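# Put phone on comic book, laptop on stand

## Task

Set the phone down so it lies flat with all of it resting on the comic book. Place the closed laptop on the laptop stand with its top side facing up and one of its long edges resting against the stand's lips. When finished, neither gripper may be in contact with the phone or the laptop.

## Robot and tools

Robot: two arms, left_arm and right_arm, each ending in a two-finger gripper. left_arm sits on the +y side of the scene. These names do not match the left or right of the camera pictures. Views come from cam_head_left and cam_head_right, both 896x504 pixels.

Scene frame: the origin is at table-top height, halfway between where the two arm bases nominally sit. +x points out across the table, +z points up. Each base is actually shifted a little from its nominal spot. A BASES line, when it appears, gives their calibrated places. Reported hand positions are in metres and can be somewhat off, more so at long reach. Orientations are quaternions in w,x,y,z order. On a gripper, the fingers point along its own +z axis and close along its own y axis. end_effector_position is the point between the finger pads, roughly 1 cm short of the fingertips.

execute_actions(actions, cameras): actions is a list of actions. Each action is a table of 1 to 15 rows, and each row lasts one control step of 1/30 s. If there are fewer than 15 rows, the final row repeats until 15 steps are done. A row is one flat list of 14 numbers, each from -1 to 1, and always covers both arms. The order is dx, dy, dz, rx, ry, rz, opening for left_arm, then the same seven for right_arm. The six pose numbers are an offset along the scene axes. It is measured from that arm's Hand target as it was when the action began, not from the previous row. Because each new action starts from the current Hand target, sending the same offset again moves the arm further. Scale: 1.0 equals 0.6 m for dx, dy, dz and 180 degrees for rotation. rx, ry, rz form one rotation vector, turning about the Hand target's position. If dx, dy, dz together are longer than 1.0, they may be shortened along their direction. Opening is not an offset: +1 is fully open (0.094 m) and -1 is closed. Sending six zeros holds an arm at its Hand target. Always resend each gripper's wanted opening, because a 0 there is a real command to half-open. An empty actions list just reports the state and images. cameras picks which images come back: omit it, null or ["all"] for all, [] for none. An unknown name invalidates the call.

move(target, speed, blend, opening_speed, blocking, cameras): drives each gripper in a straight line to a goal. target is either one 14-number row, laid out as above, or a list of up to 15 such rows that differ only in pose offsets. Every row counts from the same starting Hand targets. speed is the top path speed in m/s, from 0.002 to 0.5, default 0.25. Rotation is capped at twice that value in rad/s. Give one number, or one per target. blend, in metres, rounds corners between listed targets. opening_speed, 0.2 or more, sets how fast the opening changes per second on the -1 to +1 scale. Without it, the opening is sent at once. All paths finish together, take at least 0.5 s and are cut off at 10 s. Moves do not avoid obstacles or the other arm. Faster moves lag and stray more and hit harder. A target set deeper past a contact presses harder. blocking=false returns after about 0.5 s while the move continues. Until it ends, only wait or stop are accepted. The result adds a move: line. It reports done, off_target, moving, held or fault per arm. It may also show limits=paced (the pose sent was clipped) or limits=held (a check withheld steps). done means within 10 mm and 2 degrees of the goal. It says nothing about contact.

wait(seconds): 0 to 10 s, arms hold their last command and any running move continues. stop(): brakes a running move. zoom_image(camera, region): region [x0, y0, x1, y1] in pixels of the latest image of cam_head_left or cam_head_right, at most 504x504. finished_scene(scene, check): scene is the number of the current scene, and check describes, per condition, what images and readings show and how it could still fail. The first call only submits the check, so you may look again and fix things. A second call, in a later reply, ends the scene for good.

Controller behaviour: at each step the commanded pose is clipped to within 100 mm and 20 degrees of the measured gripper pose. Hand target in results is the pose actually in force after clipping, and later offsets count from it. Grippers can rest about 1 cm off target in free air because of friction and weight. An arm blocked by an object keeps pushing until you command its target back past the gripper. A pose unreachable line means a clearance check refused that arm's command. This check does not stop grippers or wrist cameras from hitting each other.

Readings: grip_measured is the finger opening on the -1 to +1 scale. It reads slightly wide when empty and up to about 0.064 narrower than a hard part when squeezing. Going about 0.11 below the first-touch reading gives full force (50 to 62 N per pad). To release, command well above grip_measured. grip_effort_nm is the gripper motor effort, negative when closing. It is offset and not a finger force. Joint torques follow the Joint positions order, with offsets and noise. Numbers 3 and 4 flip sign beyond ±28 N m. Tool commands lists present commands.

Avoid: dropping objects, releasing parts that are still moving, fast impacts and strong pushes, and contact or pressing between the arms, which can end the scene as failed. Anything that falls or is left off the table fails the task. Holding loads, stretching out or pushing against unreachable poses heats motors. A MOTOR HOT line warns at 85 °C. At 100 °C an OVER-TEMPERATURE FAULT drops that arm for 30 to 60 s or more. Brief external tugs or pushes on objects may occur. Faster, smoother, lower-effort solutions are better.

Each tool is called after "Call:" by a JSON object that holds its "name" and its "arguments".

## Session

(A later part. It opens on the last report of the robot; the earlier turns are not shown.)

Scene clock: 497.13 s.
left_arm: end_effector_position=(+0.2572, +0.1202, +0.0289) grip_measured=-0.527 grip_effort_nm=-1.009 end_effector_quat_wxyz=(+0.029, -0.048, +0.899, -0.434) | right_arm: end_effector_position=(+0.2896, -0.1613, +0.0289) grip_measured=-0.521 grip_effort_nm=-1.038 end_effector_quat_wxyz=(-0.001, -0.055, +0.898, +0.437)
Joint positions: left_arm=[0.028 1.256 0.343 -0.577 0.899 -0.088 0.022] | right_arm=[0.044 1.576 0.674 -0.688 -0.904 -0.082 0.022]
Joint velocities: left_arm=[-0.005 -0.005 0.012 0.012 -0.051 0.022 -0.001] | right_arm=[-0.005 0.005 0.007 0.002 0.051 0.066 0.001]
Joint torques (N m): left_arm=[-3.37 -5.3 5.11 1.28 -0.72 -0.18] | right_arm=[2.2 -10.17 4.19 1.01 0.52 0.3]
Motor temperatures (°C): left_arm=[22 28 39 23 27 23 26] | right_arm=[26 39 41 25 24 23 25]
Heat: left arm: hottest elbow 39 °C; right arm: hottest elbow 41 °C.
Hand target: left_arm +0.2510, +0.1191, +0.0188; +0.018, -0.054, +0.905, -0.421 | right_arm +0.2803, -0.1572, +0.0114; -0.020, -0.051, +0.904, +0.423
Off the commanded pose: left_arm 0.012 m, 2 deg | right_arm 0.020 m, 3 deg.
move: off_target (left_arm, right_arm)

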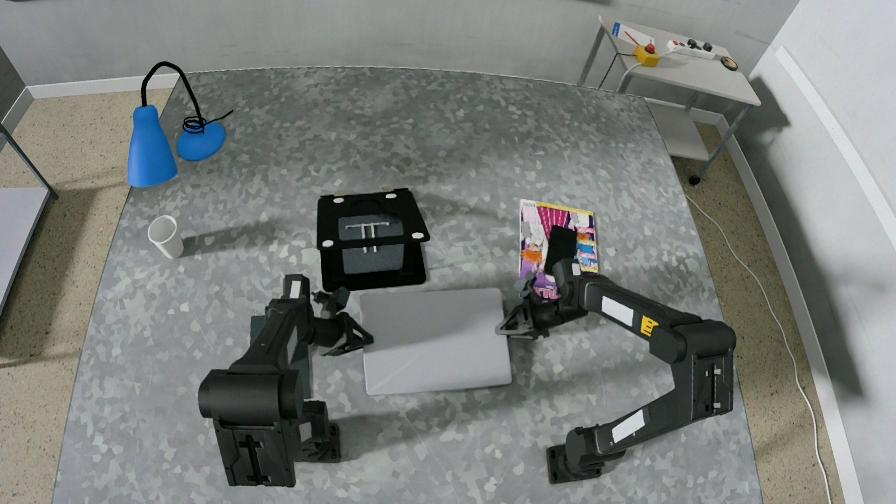

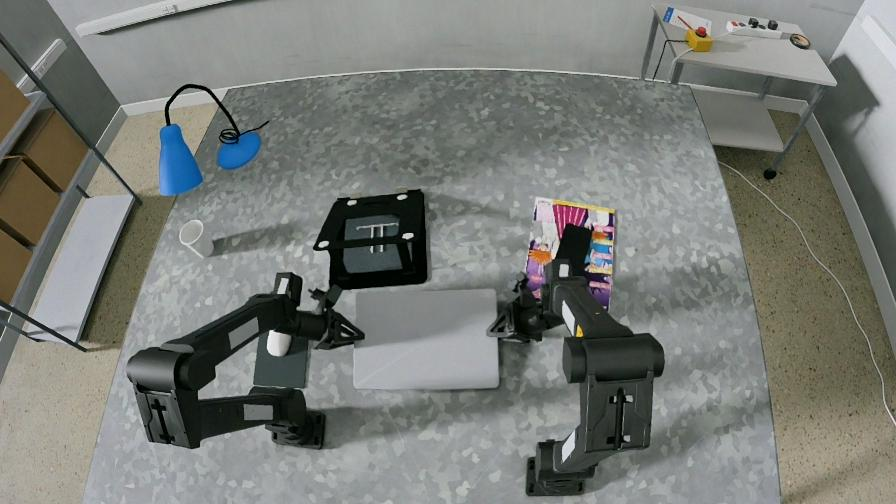

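Call:
{"name": "move", "arguments": {"target": [0.0,0,0.117,0,0,0,-1,0.0,0,0.13,0,0,0,-1], "speed": 0.05}}

Call:
{"name": "zoom_image", "arguments": {"camera": "cam_head_left", "region": [300, 230, 560, 420]}}

Scene clock: 501.90 s.
left_arm: end_effector_position=(+0.2194, +0.1201, +0.0590) grip_measured=-0.532 grip_effort_nm=-1.009 end_effector_quat_wxyz=(-0.021, -0.080, +0.904, -0.420) | right_arm: end_effector_position=(+0.2575, -0.1613, +0.0621) grip_measured=-0.524 grip_effort_nm=-1.038 end_effector_quat_wxyz=(-0.056, -0.029, +0.904, +0.423)
Joint positions: left_arm=[0.021 1.054 0.343 -0.875 0.867 -0.119 0.022] | right_arm=[0.059 1.458 0.674 -0.907 -0.876 -0.057 0.022]
Joint velocities: left_arm=[0.005 -0.005 0.007 0.002 -0.007 -0.037 0] | right_arm=[-0.015 0.015 -0.002 0.002 -0.051 -0.022 0]
Joint torques (N m): left_arm=[-1.44 -6.89 14.94 -0.16 0.53 0.15] | right_arm=[1.38 -14.74 9.96 -0.44 -0.44 0.15]
Motor temperatures (°C): left_arm=[22 28 39 23 27 23 27] | right_arm=[26 39 41 25 24 23 25]
Heat: left arm: hottest elbow 39 °C; right arm: hottest elbow 41 °C.
Hand target: left_arm +0.2513, +0.1196, +0.0884; +0.018, -0.054, +0.905, -0.421 | right_arm +0.2818, -0.1560, +0.0893; -0.020, -0.051, +0.904, +0.423
Off the commanded pose: left_arm 0.044 m, 5 deg | right_arm 0.036 m, 5 deg.
move: off_target (left_arm, right_arm)

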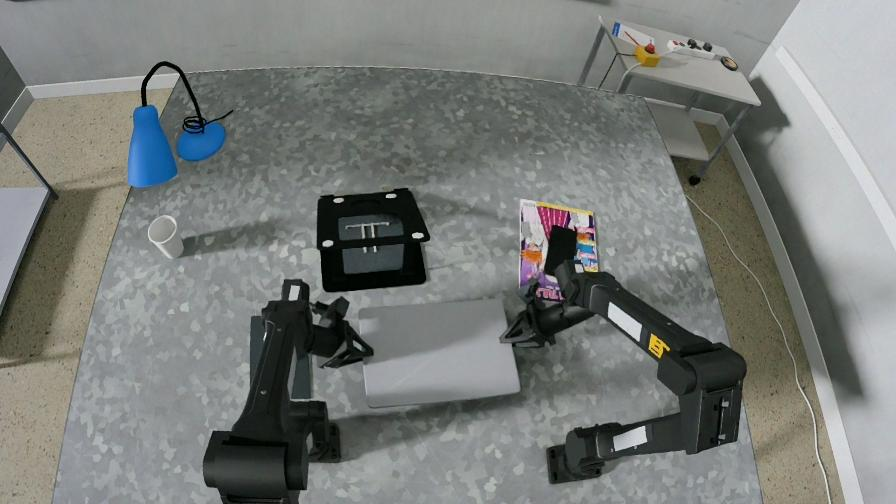

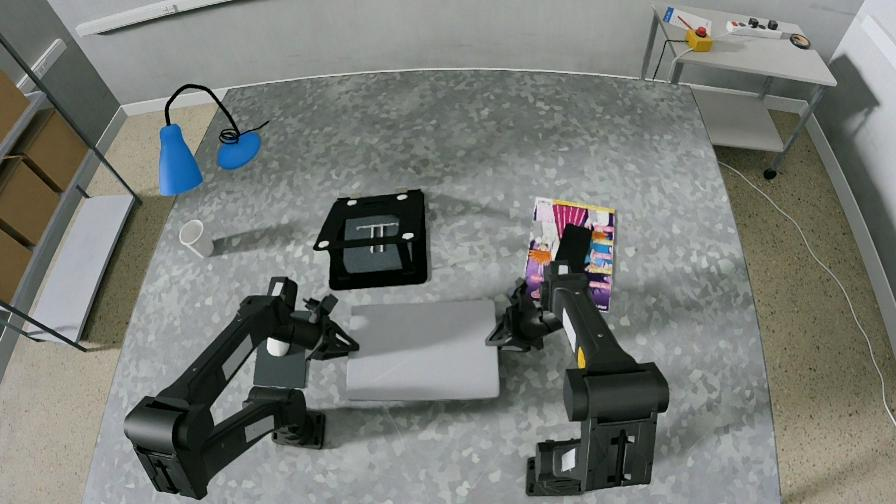

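Scaled by 1.938.

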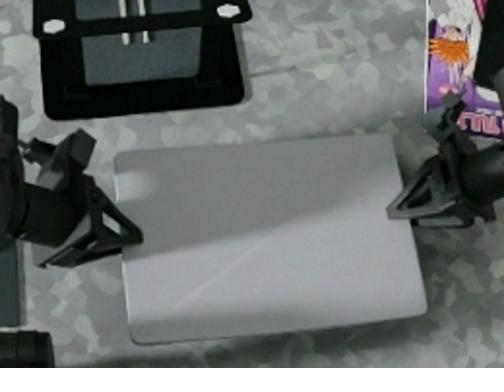

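Call:
{"name": "move", "arguments": {"target": [0.0,0,0.27,0,0,0,-1,0.0,0,0.27,0,0,0,-1], "speed": 0.07}}

Call:
{"name": "zoom_image", "arguments": {"camera": "cam_head_left", "region": [300, 230, 560, 420]}}

Scene clock: 517.63 s.
left_arm: end_effector_position=(+0.2291, +0.1204, +0.2023) grip_measured=-0.532 grip_effort_nm=-1.004 end_effector_quat_wxyz=(-0.036, -0.087, +0.903, -0.419) | right_arm: end_effector_position=(+0.2635, -0.1609, +0.2065) grip_measured=-0.525 grip_effort_nm=-1.038 end_effector_quat_wxyz=(-0.070, -0.018, +0.904, +0.421)
Joint positions: left_arm=[0.02 0.854 0.66 -1.424 0.867 -0.121 0.022] | right_arm=[0.06 1.247 0.921 -1.388 -0.873 -0.042 0.022]
Joint velocities: left_arm=[-0.015 0.005 -0.012 -0.017 -0.022 0.007 0] | right_arm=[0.005 -0.015 -0.017 0.007 -0.007 0.051 -0.001]
Joint torques (N m): left_arm=[-2.08 -5.48 19.89 -0.25 0.46 0.17] | right_arm=[1.73 -13.04 14.8 -0.57 -0.56 0.1]
Motor temperatures (°C): left_arm=[22 28 41 23 27 23 27] | right_arm=[26 39 43 25 24 23 26]
Heat: left arm: hottest elbow 41 °C; right arm: hottest elbow 43 °C.
Hand target: left_arm +0.2519, +0.1210, +0.2500; +0.018, -0.054, +0.905, -0.421 | right_arm +0.2848, -0.1535, +0.2513; -0.020, -0.051, +0.904, +0.423
Off the commanded pose: left_arm 0.053 m, 7 deg | right_arm 0.049 m, 7 deg.
move: off_target (left_arm, right_arm)

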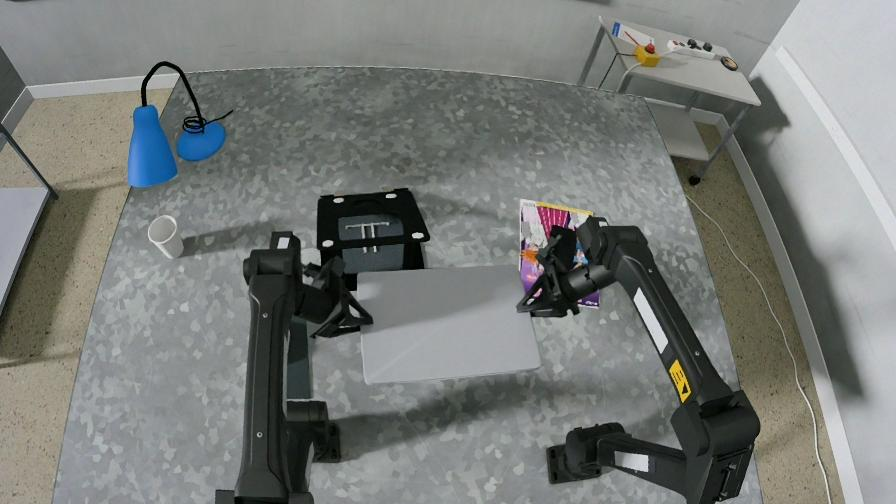

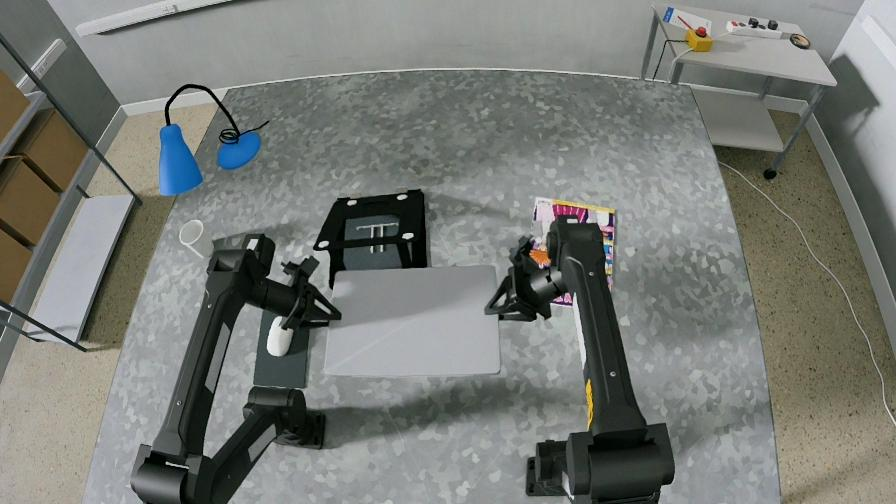

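Scaled by 1.938.

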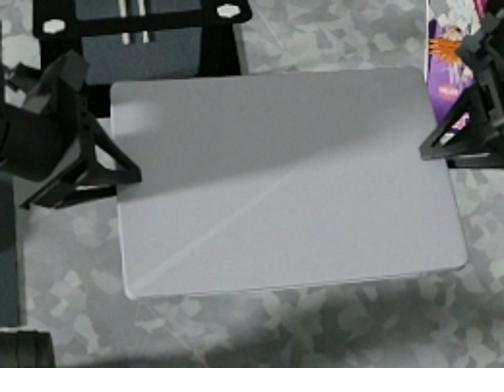

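Call:
{"name": "move", "arguments": {"target": [[0.05,0.05,0.067,-0.0058,0.0497,0,-1,0.05,0.05,0.067,-0.0058,0.0497,0,-1],[0.45,0.217,0.083,-0.0115,0.0993,0,-1,0.45,0.217,0.083,-0.0115,0.0993,0,-1]], "speed": 0.09, "blend": 0.02}}

Call:
{"name": "zoom_image", "arguments": {"camera": "cam_head_left", "region": [270, 130, 530, 320]}}

Scene clock: 526.90 s.
left_arm: end_effector_position=(+0.5008, +0.2390, +0.2467) grip_measured=-0.540 grip_effort_nm=-1.009 end_effector_quat_wxyz=(-0.073, -0.180, +0.891, -0.411) | right_arm: end_effector_position=(+0.5434, -0.0355, +0.2551) grip_measured=-0.534 grip_effort_nm=-1.033 end_effector_quat_wxyz=(-0.154, +0.041, +0.897, +0.413)
Joint positions: left_arm=[0.238 1.67 1.483 -1.659 0.828 -0.011 0.022] | right_arm=[0.23 2.048 2.044 -1.665 -0.908 0.278 0.022]
Joint velocities: left_arm=[-0.015 -0.005 -0.012 -0.007 0.007 -0.022 -0.001] | right_arm=[0.005 -0.005 0.002 -0.007 -0.007 0.022 0]
Joint torques (N m): left_arm=[-0.26 -18.37 19.19 -1.02 0.69 -0.01] | right_arm=[1.32 -25.52 15.66 -0.61 -0.68 0.32]
Motor temperatures (°C): left_arm=[22 28 43 23 27 23 28] | right_arm=[26 40 47 25 24 23 26]
Heat: left arm: hottest elbow 43 °C; right arm: hottest elbow 47 °C.
Hand target: left_arm +0.5223, +0.2493, +0.2999; -0.125, -0.118, +0.889, -0.424 | right_arm +0.5563, -0.0241, +0.2938; -0.162, +0.016, +0.897, +0.410
Off the commanded pose: left_arm 0.058 m, 9 deg | right_arm 0.049 m, 3 deg.
joint sent to its limit (left arm) — joint 4 (wrist pitch), lower limit. The joint targets are off in position and orientation.
joint sent to its limit (right arm) — joint 4 (wrist pitch), lower limit. The joint targets are off in position and orientation.
move: off_target (left_arm, right_arm)

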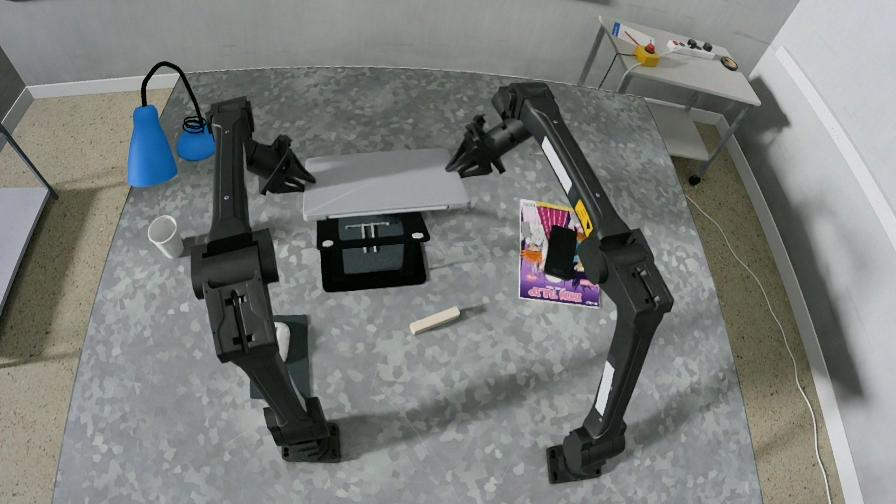

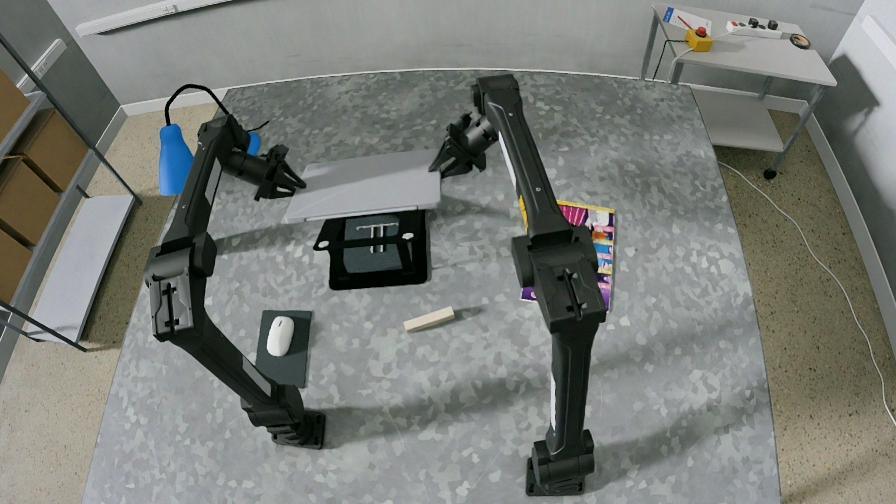

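Scaled by 1.938.

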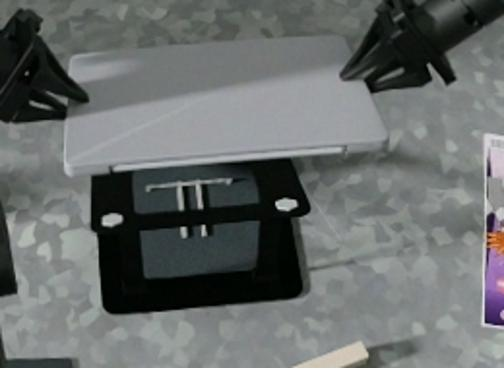

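Call:
{"name": "move", "arguments": {"target": [[0.03,0.06,-0.05,0,0,0,-1,0.03,0.06,-0.06,0,0,0,-1],[0.05,0.067,-0.15,0,0,0,-1,0.05,0.067,-0.167,0,0,0,-1]], "speed": 0.06, "blend": 0.02}}

Call:
{"name": "zoom_image", "arguments": {"camera": "cam_head_left", "region": [270, 130, 530, 320]}}

Scene clock: 543.03 s.
left_arm: end_effector_position=(+0.5279, +0.2762, +0.1620) grip_measured=-0.542 grip_effort_nm=-1.009 end_effector_quat_wxyz=(-0.116, -0.179, +0.886, -0.412) | right_arm: end_effector_position=(+0.5748, +0.0040, +0.1707) grip_measured=-0.534 grip_effort_nm=-1.038 end_effector_quat_wxyz=(-0.186, +0.033, +0.895, +0.404)
Joint positions: left_arm=[0.29 1.889 1.538 -1.659 0.796 0.106 0.022] | right_arm=[0.276 2.253 2.163 -1.63 -0.915 0.283 0.022]
Joint velocities: left_arm=[-0.005 -0.005 -0.002 -0.007 0.051 -0.007 0] | right_arm=[-0.005 0.005 0.002 -0.007 -0.022 -0.022 0]
Joint torques (N m): left_arm=[-1.14 -22.48 17.36 -0.99 0.37 0.39] | right_arm=[1.32 -28.28 12.81 0.01 -0.4 0.17]
Motor temperatures (°C): left_arm=[22 29 46 23 28 23 28] | right_arm=[26 43 52 25 25 23 27]
Heat: left arm: hottest elbow 46 °C; right arm: hottest elbow 52 °C.
Hand target: left_arm +0.5525, +0.2884, +0.2095; -0.126, -0.118, +0.890, -0.423 | right_arm +0.5848, +0.0143, +0.1921; -0.163, +0.017, +0.897, +0.410
Off the commanded pose: left_arm 0.055 m, 7 deg | right_arm 0.028 m, 3 deg.
joint sent to its limit (left arm) — joint 4 (wrist pitch), lower limit. The joint targets are off in position and orientation.
move: off_target (left_arm, right_arm)

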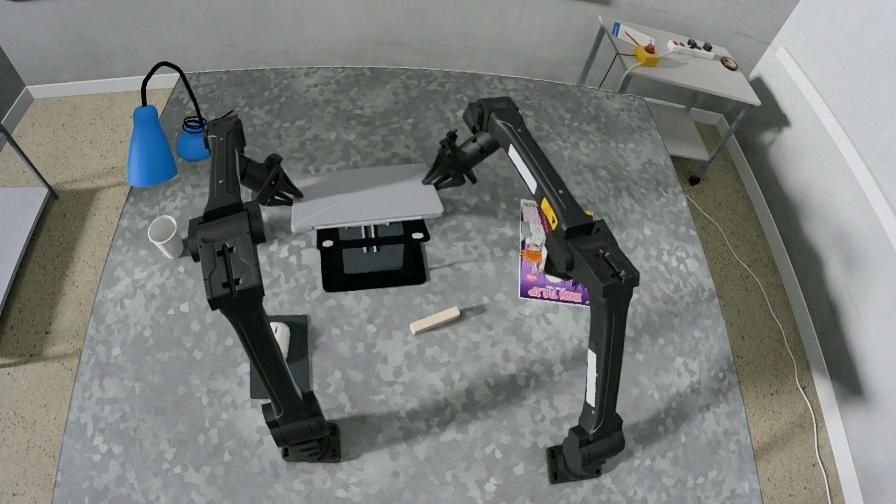

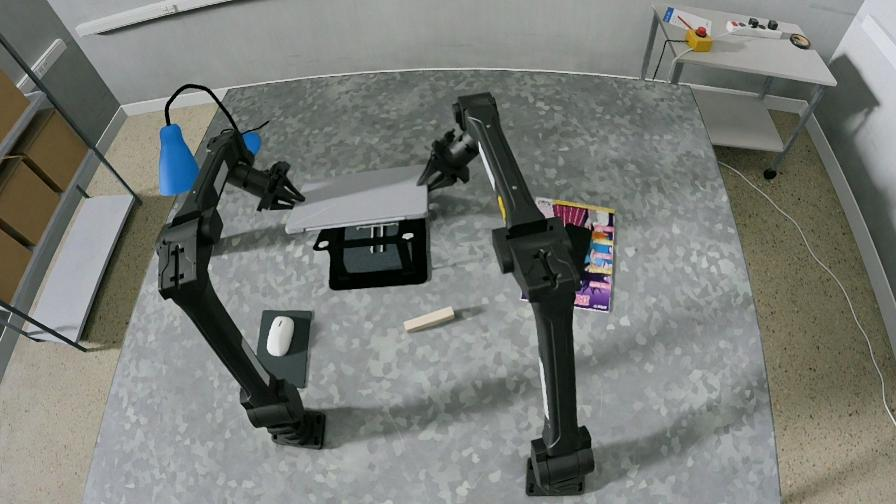

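Scaled by 1.938.

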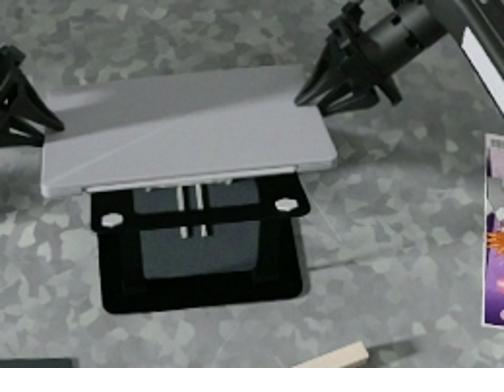

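Call:
{"name": "move", "arguments": {"target": [-0.005,0,-0.055,0,0,0,-1,-0.033,0,-0.075,0,0,0,-1], "speed": 0.05}}

Call:
{"name": "zoom_image", "arguments": {"camera": "cam_head_left", "region": [270, 130, 470, 280]}}

Call:
{"name": "zoom_image", "arguments": {"camera": "cam_head_right", "region": [270, 130, 470, 280]}}

Scene clock: 554.60 s.
left_arm: end_effector_position=(+0.5270, +0.2794, +0.1301) grip_measured=-0.557 grip_effort_nm=-0.999 end_effector_quat_wxyz=(-0.136, -0.165, +0.886, -0.411) | right_arm: end_effector_position=(+0.5701, +0.0064, +0.1200) grip_measured=-0.534 grip_effort_nm=-1.038 end_effector_quat_wxyz=(-0.179, +0.029, +0.892, +0.414)
Joint positions: left_arm=[0.292 1.953 1.538 -1.659 0.776 0.163 0.021] | right_arm=[0.279 2.253 2.025 -1.465 -0.931 0.287 0.022]
Joint velocities: left_arm=[0.005 -0.015 -0.002 0.002 0.022 0.022 0] | right_arm=[0.015 -0.005 -0.002 -0.012 -0.095 0.051 0]
Joint torques (N m): left_arm=[-1.32 -23 15.6 -1.39 0.76 0.33] | right_arm=[1.61 -31.85 7.95 -0.12 0.11 0.21]
Motor temperatures (°C): left_arm=[22 30 48 23 27 24 28] | right_arm=[26 46 53 25 24 23 27]
Heat: left arm: hottest elbow 48 °C; right arm: hottest elbow 53 °C.
Hand target: left_arm +0.5494, +0.2882, +0.1766; -0.126, -0.118, +0.890, -0.423 | right_arm +0.5643, +0.0135, +0.1473; -0.163, +0.017, +0.897, +0.410
Off the commanded pose: left_arm 0.052 m, 6 deg | right_arm 0.029 m, 2 deg.
joint sent to its limit (left arm) — joint 4 (wrist pitch), lower limit. The joint targets are off in position and orientation.
move: off_target (left_arm, right_arm)

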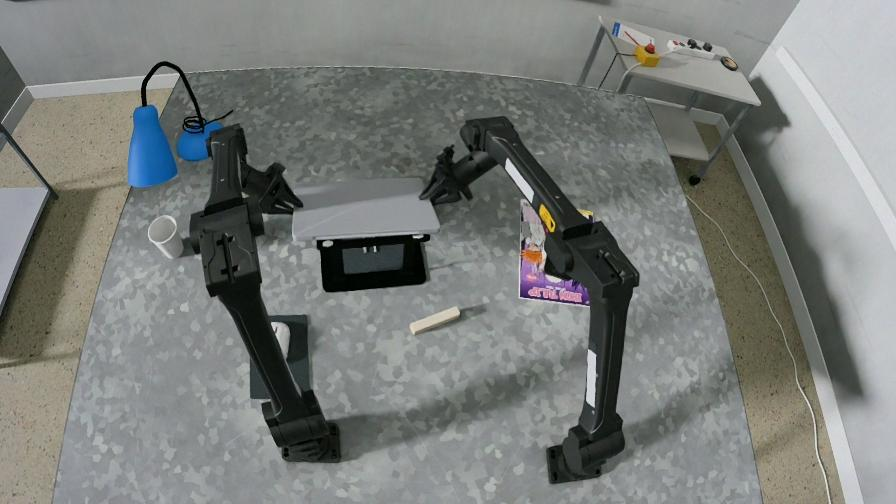

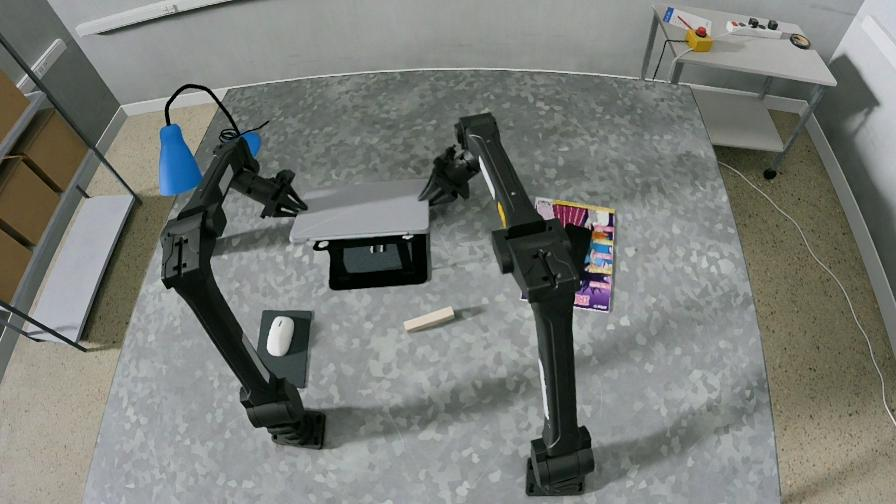

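Scaled by 2.520.

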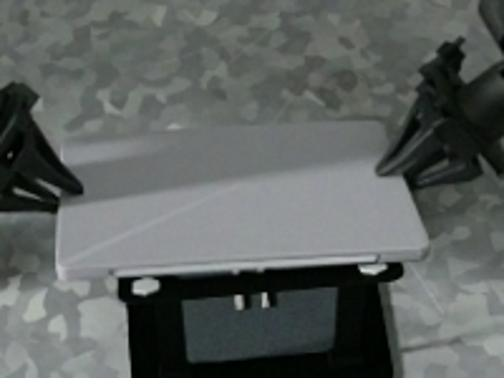

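Scaled by 2.520.

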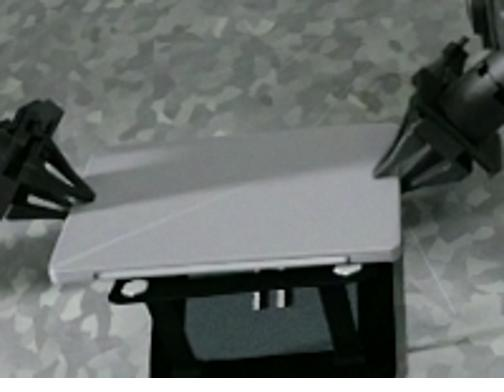

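Call:
{"name": "move", "arguments": {"target": [0,0,-0.045,0,0,0,-1,0,0,-0.03,0,0,0,-1], "speed": 0.04}}

Call:
{"name": "zoom_image", "arguments": {"camera": "cam_head_left", "region": [270, 130, 470, 280]}}

Call:
{"name": "zoom_image", "arguments": {"camera": "cam_head_right", "region": [270, 130, 470, 280]}}

Scene clock: 562.47 s.
left_arm: end_effector_position=(+0.5266, +0.2792, +0.1107) grip_measured=-0.558 grip_effort_nm=-1.009 end_effector_quat_wxyz=(-0.150, -0.161, +0.882, -0.416) | right_arm: end_effector_position=(+0.5682, +0.0056, +0.1087) grip_measured=-0.534 grip_effort_nm=-1.043 end_effector_quat_wxyz=(-0.181, +0.037, +0.892, +0.412)
Joint positions: left_arm=[0.292 1.996 1.538 -1.659 0.777 0.187 0.021] | right_arm=[0.279 2.253 1.996 -1.432 -0.928 0.309 0.022]
Joint velocities: left_arm=[0.005 -0.015 -0.007 -0.022 -0.022 0.007 0.001] | right_arm=[0.005 0.005 -0.007 -0.012 -0.081 0.066 0]
Joint torques (N m): left_arm=[-1.08 -22.36 15.27 -1.35 0.53 0.47] | right_arm=[1.61 -30.92 7.86 0.2 0.04 0]
Motor temperatures (°C): left_arm=[22 31 49 23 28 24 28] | right_arm=[26 46 51 25 24 23 27]
Heat: left arm: hottest elbow 49 °C; right arm: hottest elbow 51 °C.
Hand target: left_arm +0.5494, +0.2879, +0.1495; -0.126, -0.117, +0.890, -0.423 | right_arm +0.5641, +0.0131, +0.1294; -0.163, +0.017, +0.897, +0.410
Off the commanded pose: left_arm 0.046 m, 6 deg | right_arm 0.022 m, 3 deg.
joint sent to its limit (left arm) — joint 4 (wrist pitch), lower limit. The joint targets are off in orientation, not in position.
move: off_target (left_arm, right_arm)

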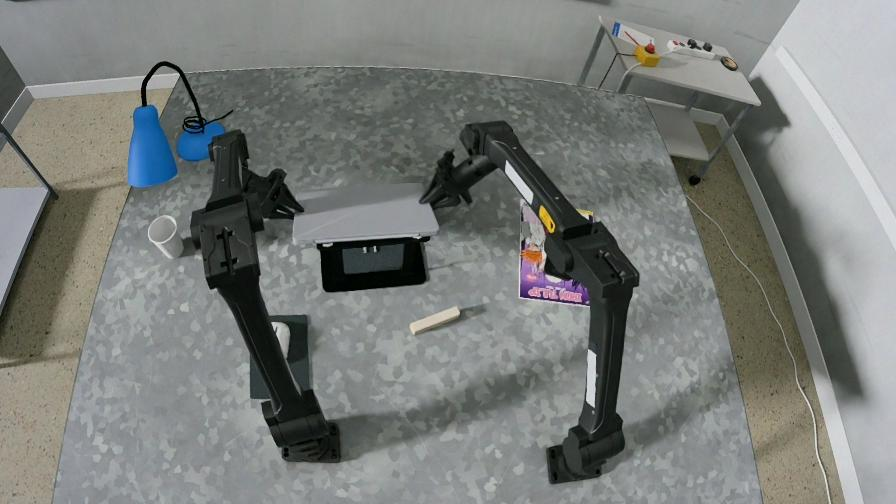

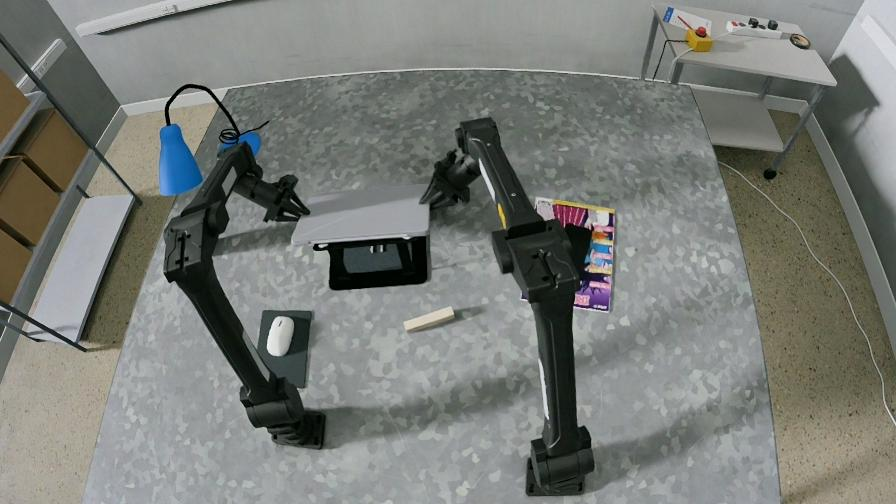

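Scaled by 2.520.

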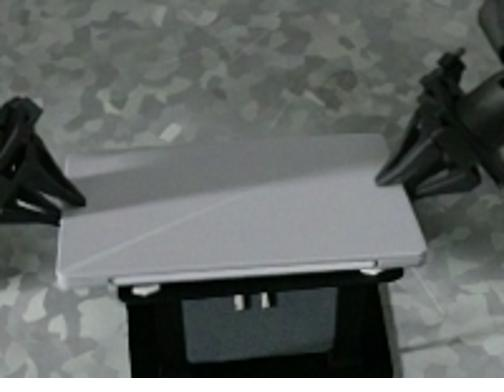

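Scaled by 2.520.

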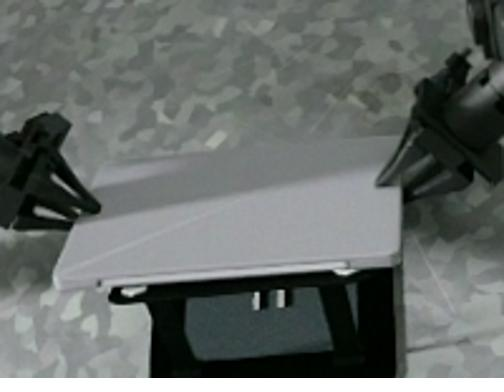

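Call:
{"name": "move", "arguments": {"target": [0,0,-0.035,0,0,0,-1,0,0,-0.03,0,0,0,-1], "speed": 0.04}}

Call:
{"name": "zoom_image", "arguments": {"camera": "cam_head_left", "region": [270, 130, 470, 280]}}

Call:
{"name": "zoom_image", "arguments": {"camera": "cam_head_right", "region": [270, 130, 470, 280]}}

Scene clock: 567.30 s.
left_arm: end_effector_position=(+0.5262, +0.2785, +0.0955) grip_measured=-0.558 grip_effort_nm=-1.009 end_effector_quat_wxyz=(-0.162, -0.164, +0.877, -0.421) | right_arm: end_effector_position=(+0.5662, +0.0049, +0.1015) grip_measured=-0.539 grip_effort_nm=-1.023 end_effector_quat_wxyz=(-0.186, +0.049, +0.892, +0.409)
Joint positions: left_arm=[0.292 2.03 1.538 -1.659 0.782 0.195 0.021] | right_arm=[0.279 2.252 1.975 -1.412 -0.926 0.334 0.022]
Joint velocities: left_arm=[-0.015 -0.015 -0.002 -0.017 -0.022 0.066 0.001] | right_arm=[-0.024 0.005 -0.022 0.007 -0.022 -0.022 -0.001]
Joint torques (N m): left_arm=[-1.67 -21.83 15.16 -1.37 0.23 0.65] | right_arm=[1.61 -29.51 7.49 0.9 -0.01 -0.23]
Motor temperatures (°C): left_arm=[22 31 49 23 28 24 28] | right_arm=[26 46 50 25 24 23 27]
Heat: left arm: hottest elbow 49 °C; right arm: hottest elbow 50 °C.
Hand target: left_arm +0.5494, +0.2876, +0.1285; -0.126, -0.117, +0.890, -0.423 | right_arm +0.5637, +0.0128, +0.1113; -0.163, +0.017, +0.897, +0.410
Off the commanded pose: left_arm 0.041 m, 7 deg | right_arm 0.013 m, 5 deg.
joint sent to its limit (left arm) — joint 4 (wrist pitch), lower limit. The joint targets still meet the commanded pose.
move: off_target (left_arm, right_arm)

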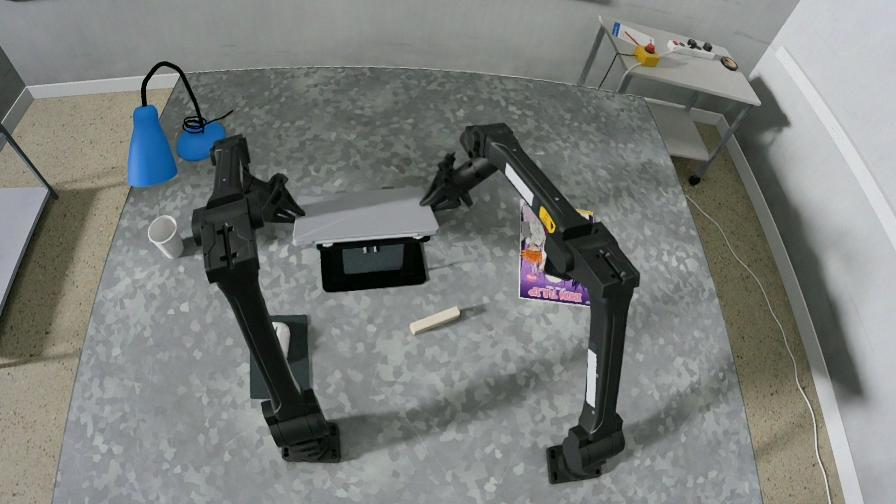

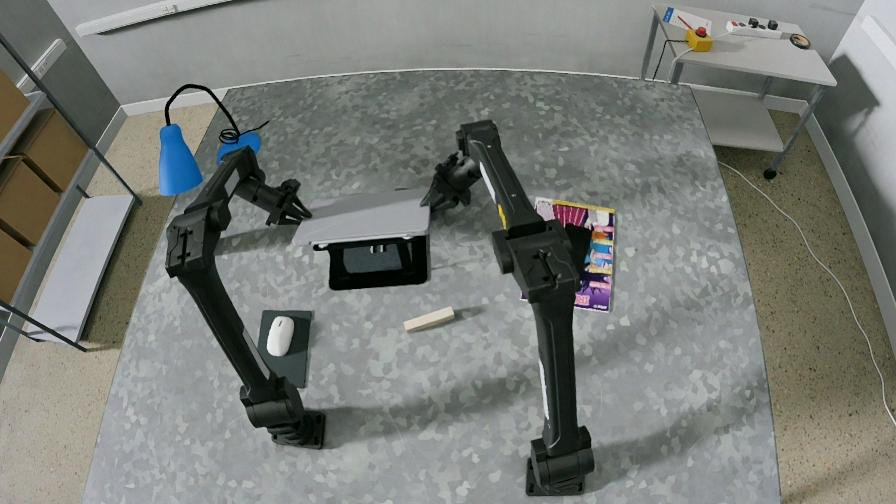

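Scaled by 2.520.

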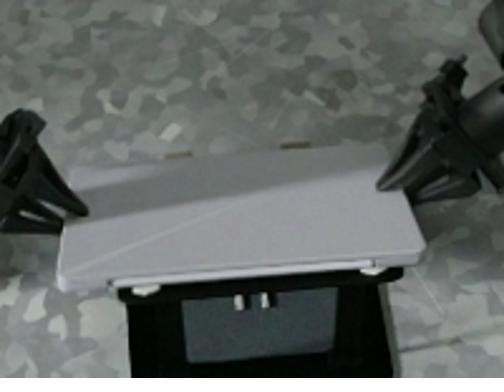

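Scaled by 2.520.

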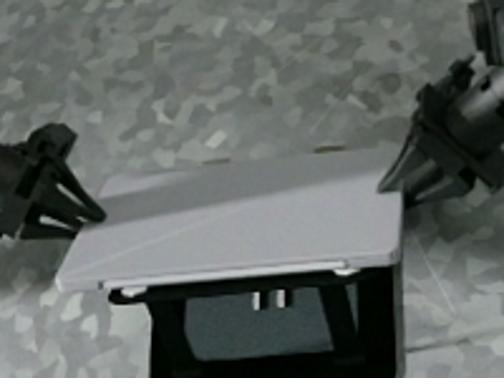

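Call:
{"name": "move", "arguments": {"target": [0,0,-0.04,0,0,0,-1,0,0,-0.03,0,0,0,-1], "speed": 0.04}}

Call:
{"name": "zoom_image", "arguments": {"camera": "cam_head_left", "region": [270, 130, 470, 280]}}

Call:
{"name": "zoom_image", "arguments": {"camera": "cam_head_right", "region": [270, 130, 470, 280]}}

Scene clock: 570.90 s.
left_arm: end_effector_position=(+0.5280, +0.2788, +0.0868) grip_measured=-0.558 grip_effort_nm=-1.009 end_effector_quat_wxyz=(-0.167, -0.163, +0.875, -0.425) | right_arm: end_effector_position=(+0.5666, +0.0050, +0.0969) grip_measured=-0.548 grip_effort_nm=-1.033 end_effector_quat_wxyz=(-0.183, +0.053, +0.892, +0.410)
Joint positions: left_arm=[0.293 2.054 1.544 -1.659 0.787 0.207 0.021] | right_arm=[0.279 2.249 1.957 -1.382 -0.926 0.351 0.021]
Joint velocities: left_arm=[-0.015 -0.005 0.002 0.002 0.066 0.037 -0.001] | right_arm=[0.015 0.015 -0.007 0.007 -0.11 -0.007 0]
Joint torques (N m): left_arm=[-1.08 -20.6 14.31 -0.91 -0.06 0.78] | right_arm=[1.55 -28.04 7.16 0.94 0 -0.4]
Motor temperatures (°C): left_arm=[22 32 48 23 27 24 28] | right_arm=[26 47 50 25 24 23 27]
Heat: left arm: hottest elbow 48 °C; right arm: hottest elbow 50 °C.
Hand target: left_arm +0.5494, +0.2872, +0.1046; -0.126, -0.117, +0.890, -0.422 | right_arm +0.5634, +0.0124, +0.0933; -0.163, +0.017, +0.897, +0.410
Off the commanded pose: left_arm 0.029 m, 7 deg | right_arm 0.009 m, 5 deg.
move: off_target (left_arm, right_arm)

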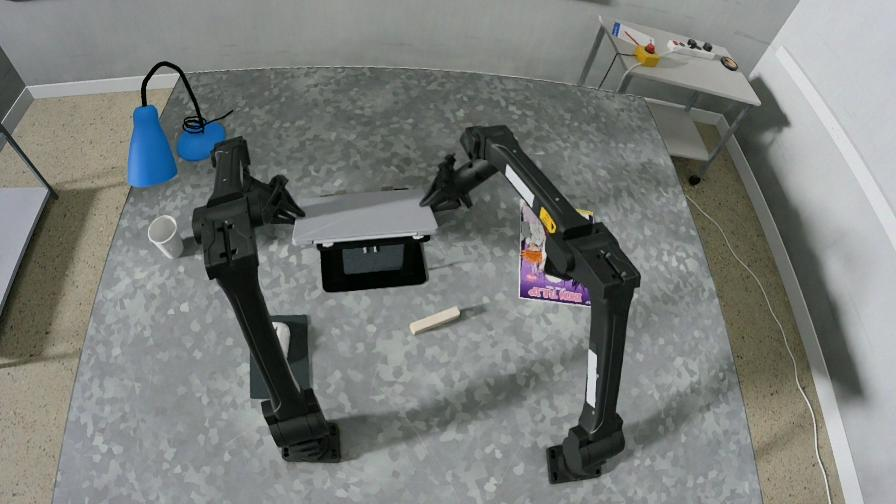

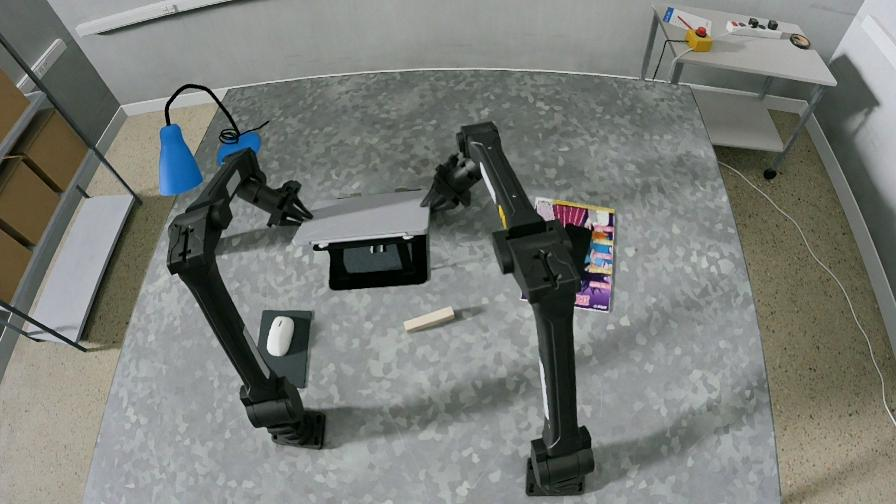

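Scaled by 2.520.

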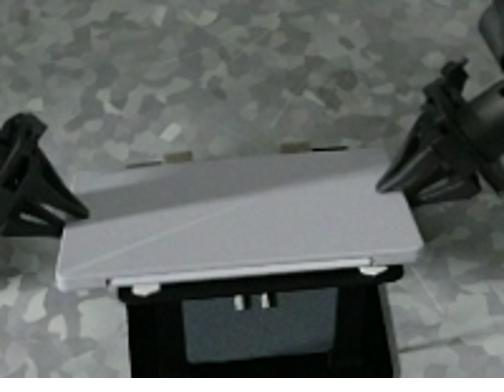

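Scaled by 2.520.

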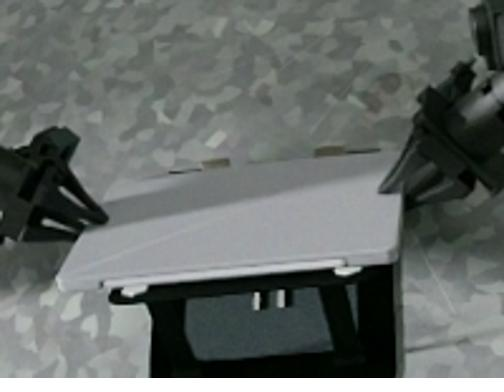

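Call:
{"name": "move", "arguments": {"target": [0.017,0,-0.035,0,0,0,-1,0.017,0,-0.03,0,0,0,-1], "speed": 0.04}}

Call:
{"name": "zoom_image", "arguments": {"camera": "cam_head_left", "region": [270, 130, 470, 280]}}

Call:
{"name": "zoom_image", "arguments": {"camera": "cam_head_right", "region": [270, 130, 470, 280]}}

Scene clock: 576.00 s.
left_arm: end_effector_position=(+0.5378, +0.2807, +0.0802) grip_measured=-0.558 grip_effort_nm=-1.009 end_effector_quat_wxyz=(-0.163, -0.161, +0.873, -0.430) | right_arm: end_effector_position=(+0.5707, +0.0061, +0.0964) grip_measured=-0.551 grip_effort_nm=-1.033 end_effector_quat_wxyz=(-0.175, +0.053, +0.893, +0.412)
Joint positions: left_arm=[0.293 2.085 1.575 -1.659 0.798 0.216 0.021] | right_arm=[0.279 2.249 1.957 -1.358 -0.926 0.363 0.021]
Joint velocities: left_arm=[-0.015 0.005 0.002 0.007 0.037 -0.066 0.001] | right_arm=[0.005 -0.005 -0.012 -0.007 0.007 0.051 -0.001]
Joint torques (N m): left_arm=[-1.38 -19.96 13.42 0.14 -0.32 0.64] | right_arm=[1.14 -24.88 8.81 0.79 0.01 -0.53]
Motor temperatures (°C): left_arm=[22 32 48 23 27 24 28] | right_arm=[26 48 49 25 24 24 27]
Heat: left arm: hottest elbow 48 °C; right arm: hottest elbow 49 °C.
Hand target: left_arm +0.5597, +0.2869, +0.0837; -0.126, -0.117, +0.890, -0.422 | right_arm +0.5734, +0.0120, +0.0752; -0.163, +0.017, +0.897, +0.410
Off the commanded pose: left_arm 0.023 m, 7 deg | right_arm 0.022 m, 4 deg.
move: off_target (left_arm, right_arm)

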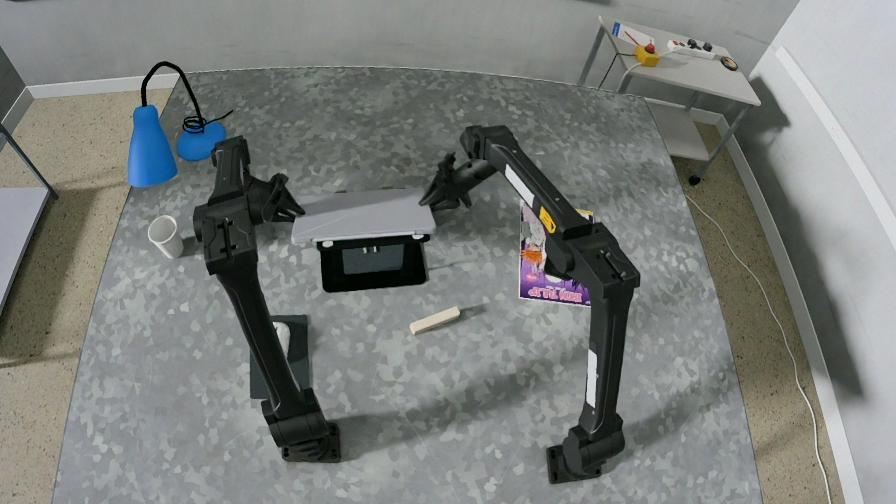

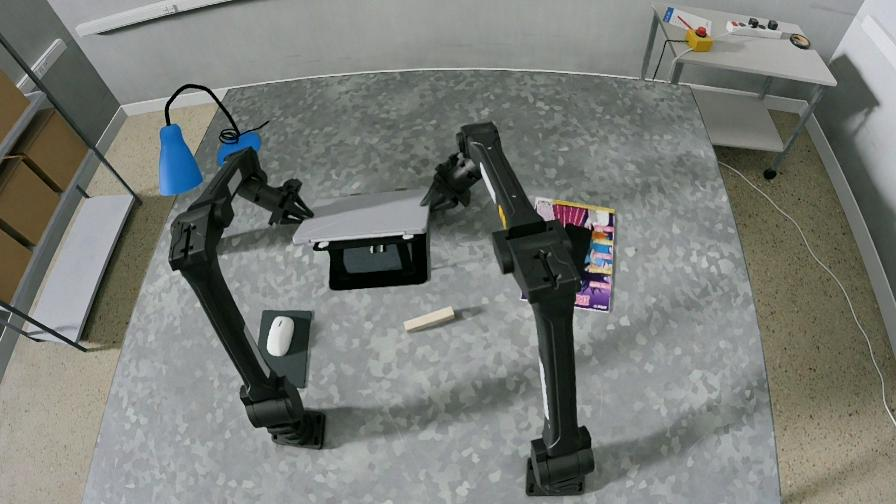

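Scaled by 2.520.

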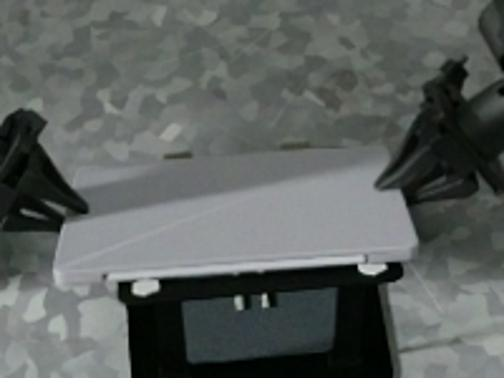

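Scaled by 2.520.

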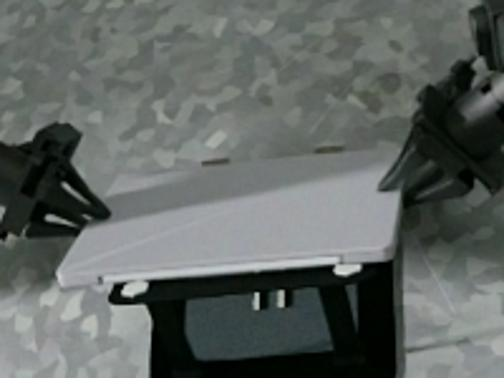

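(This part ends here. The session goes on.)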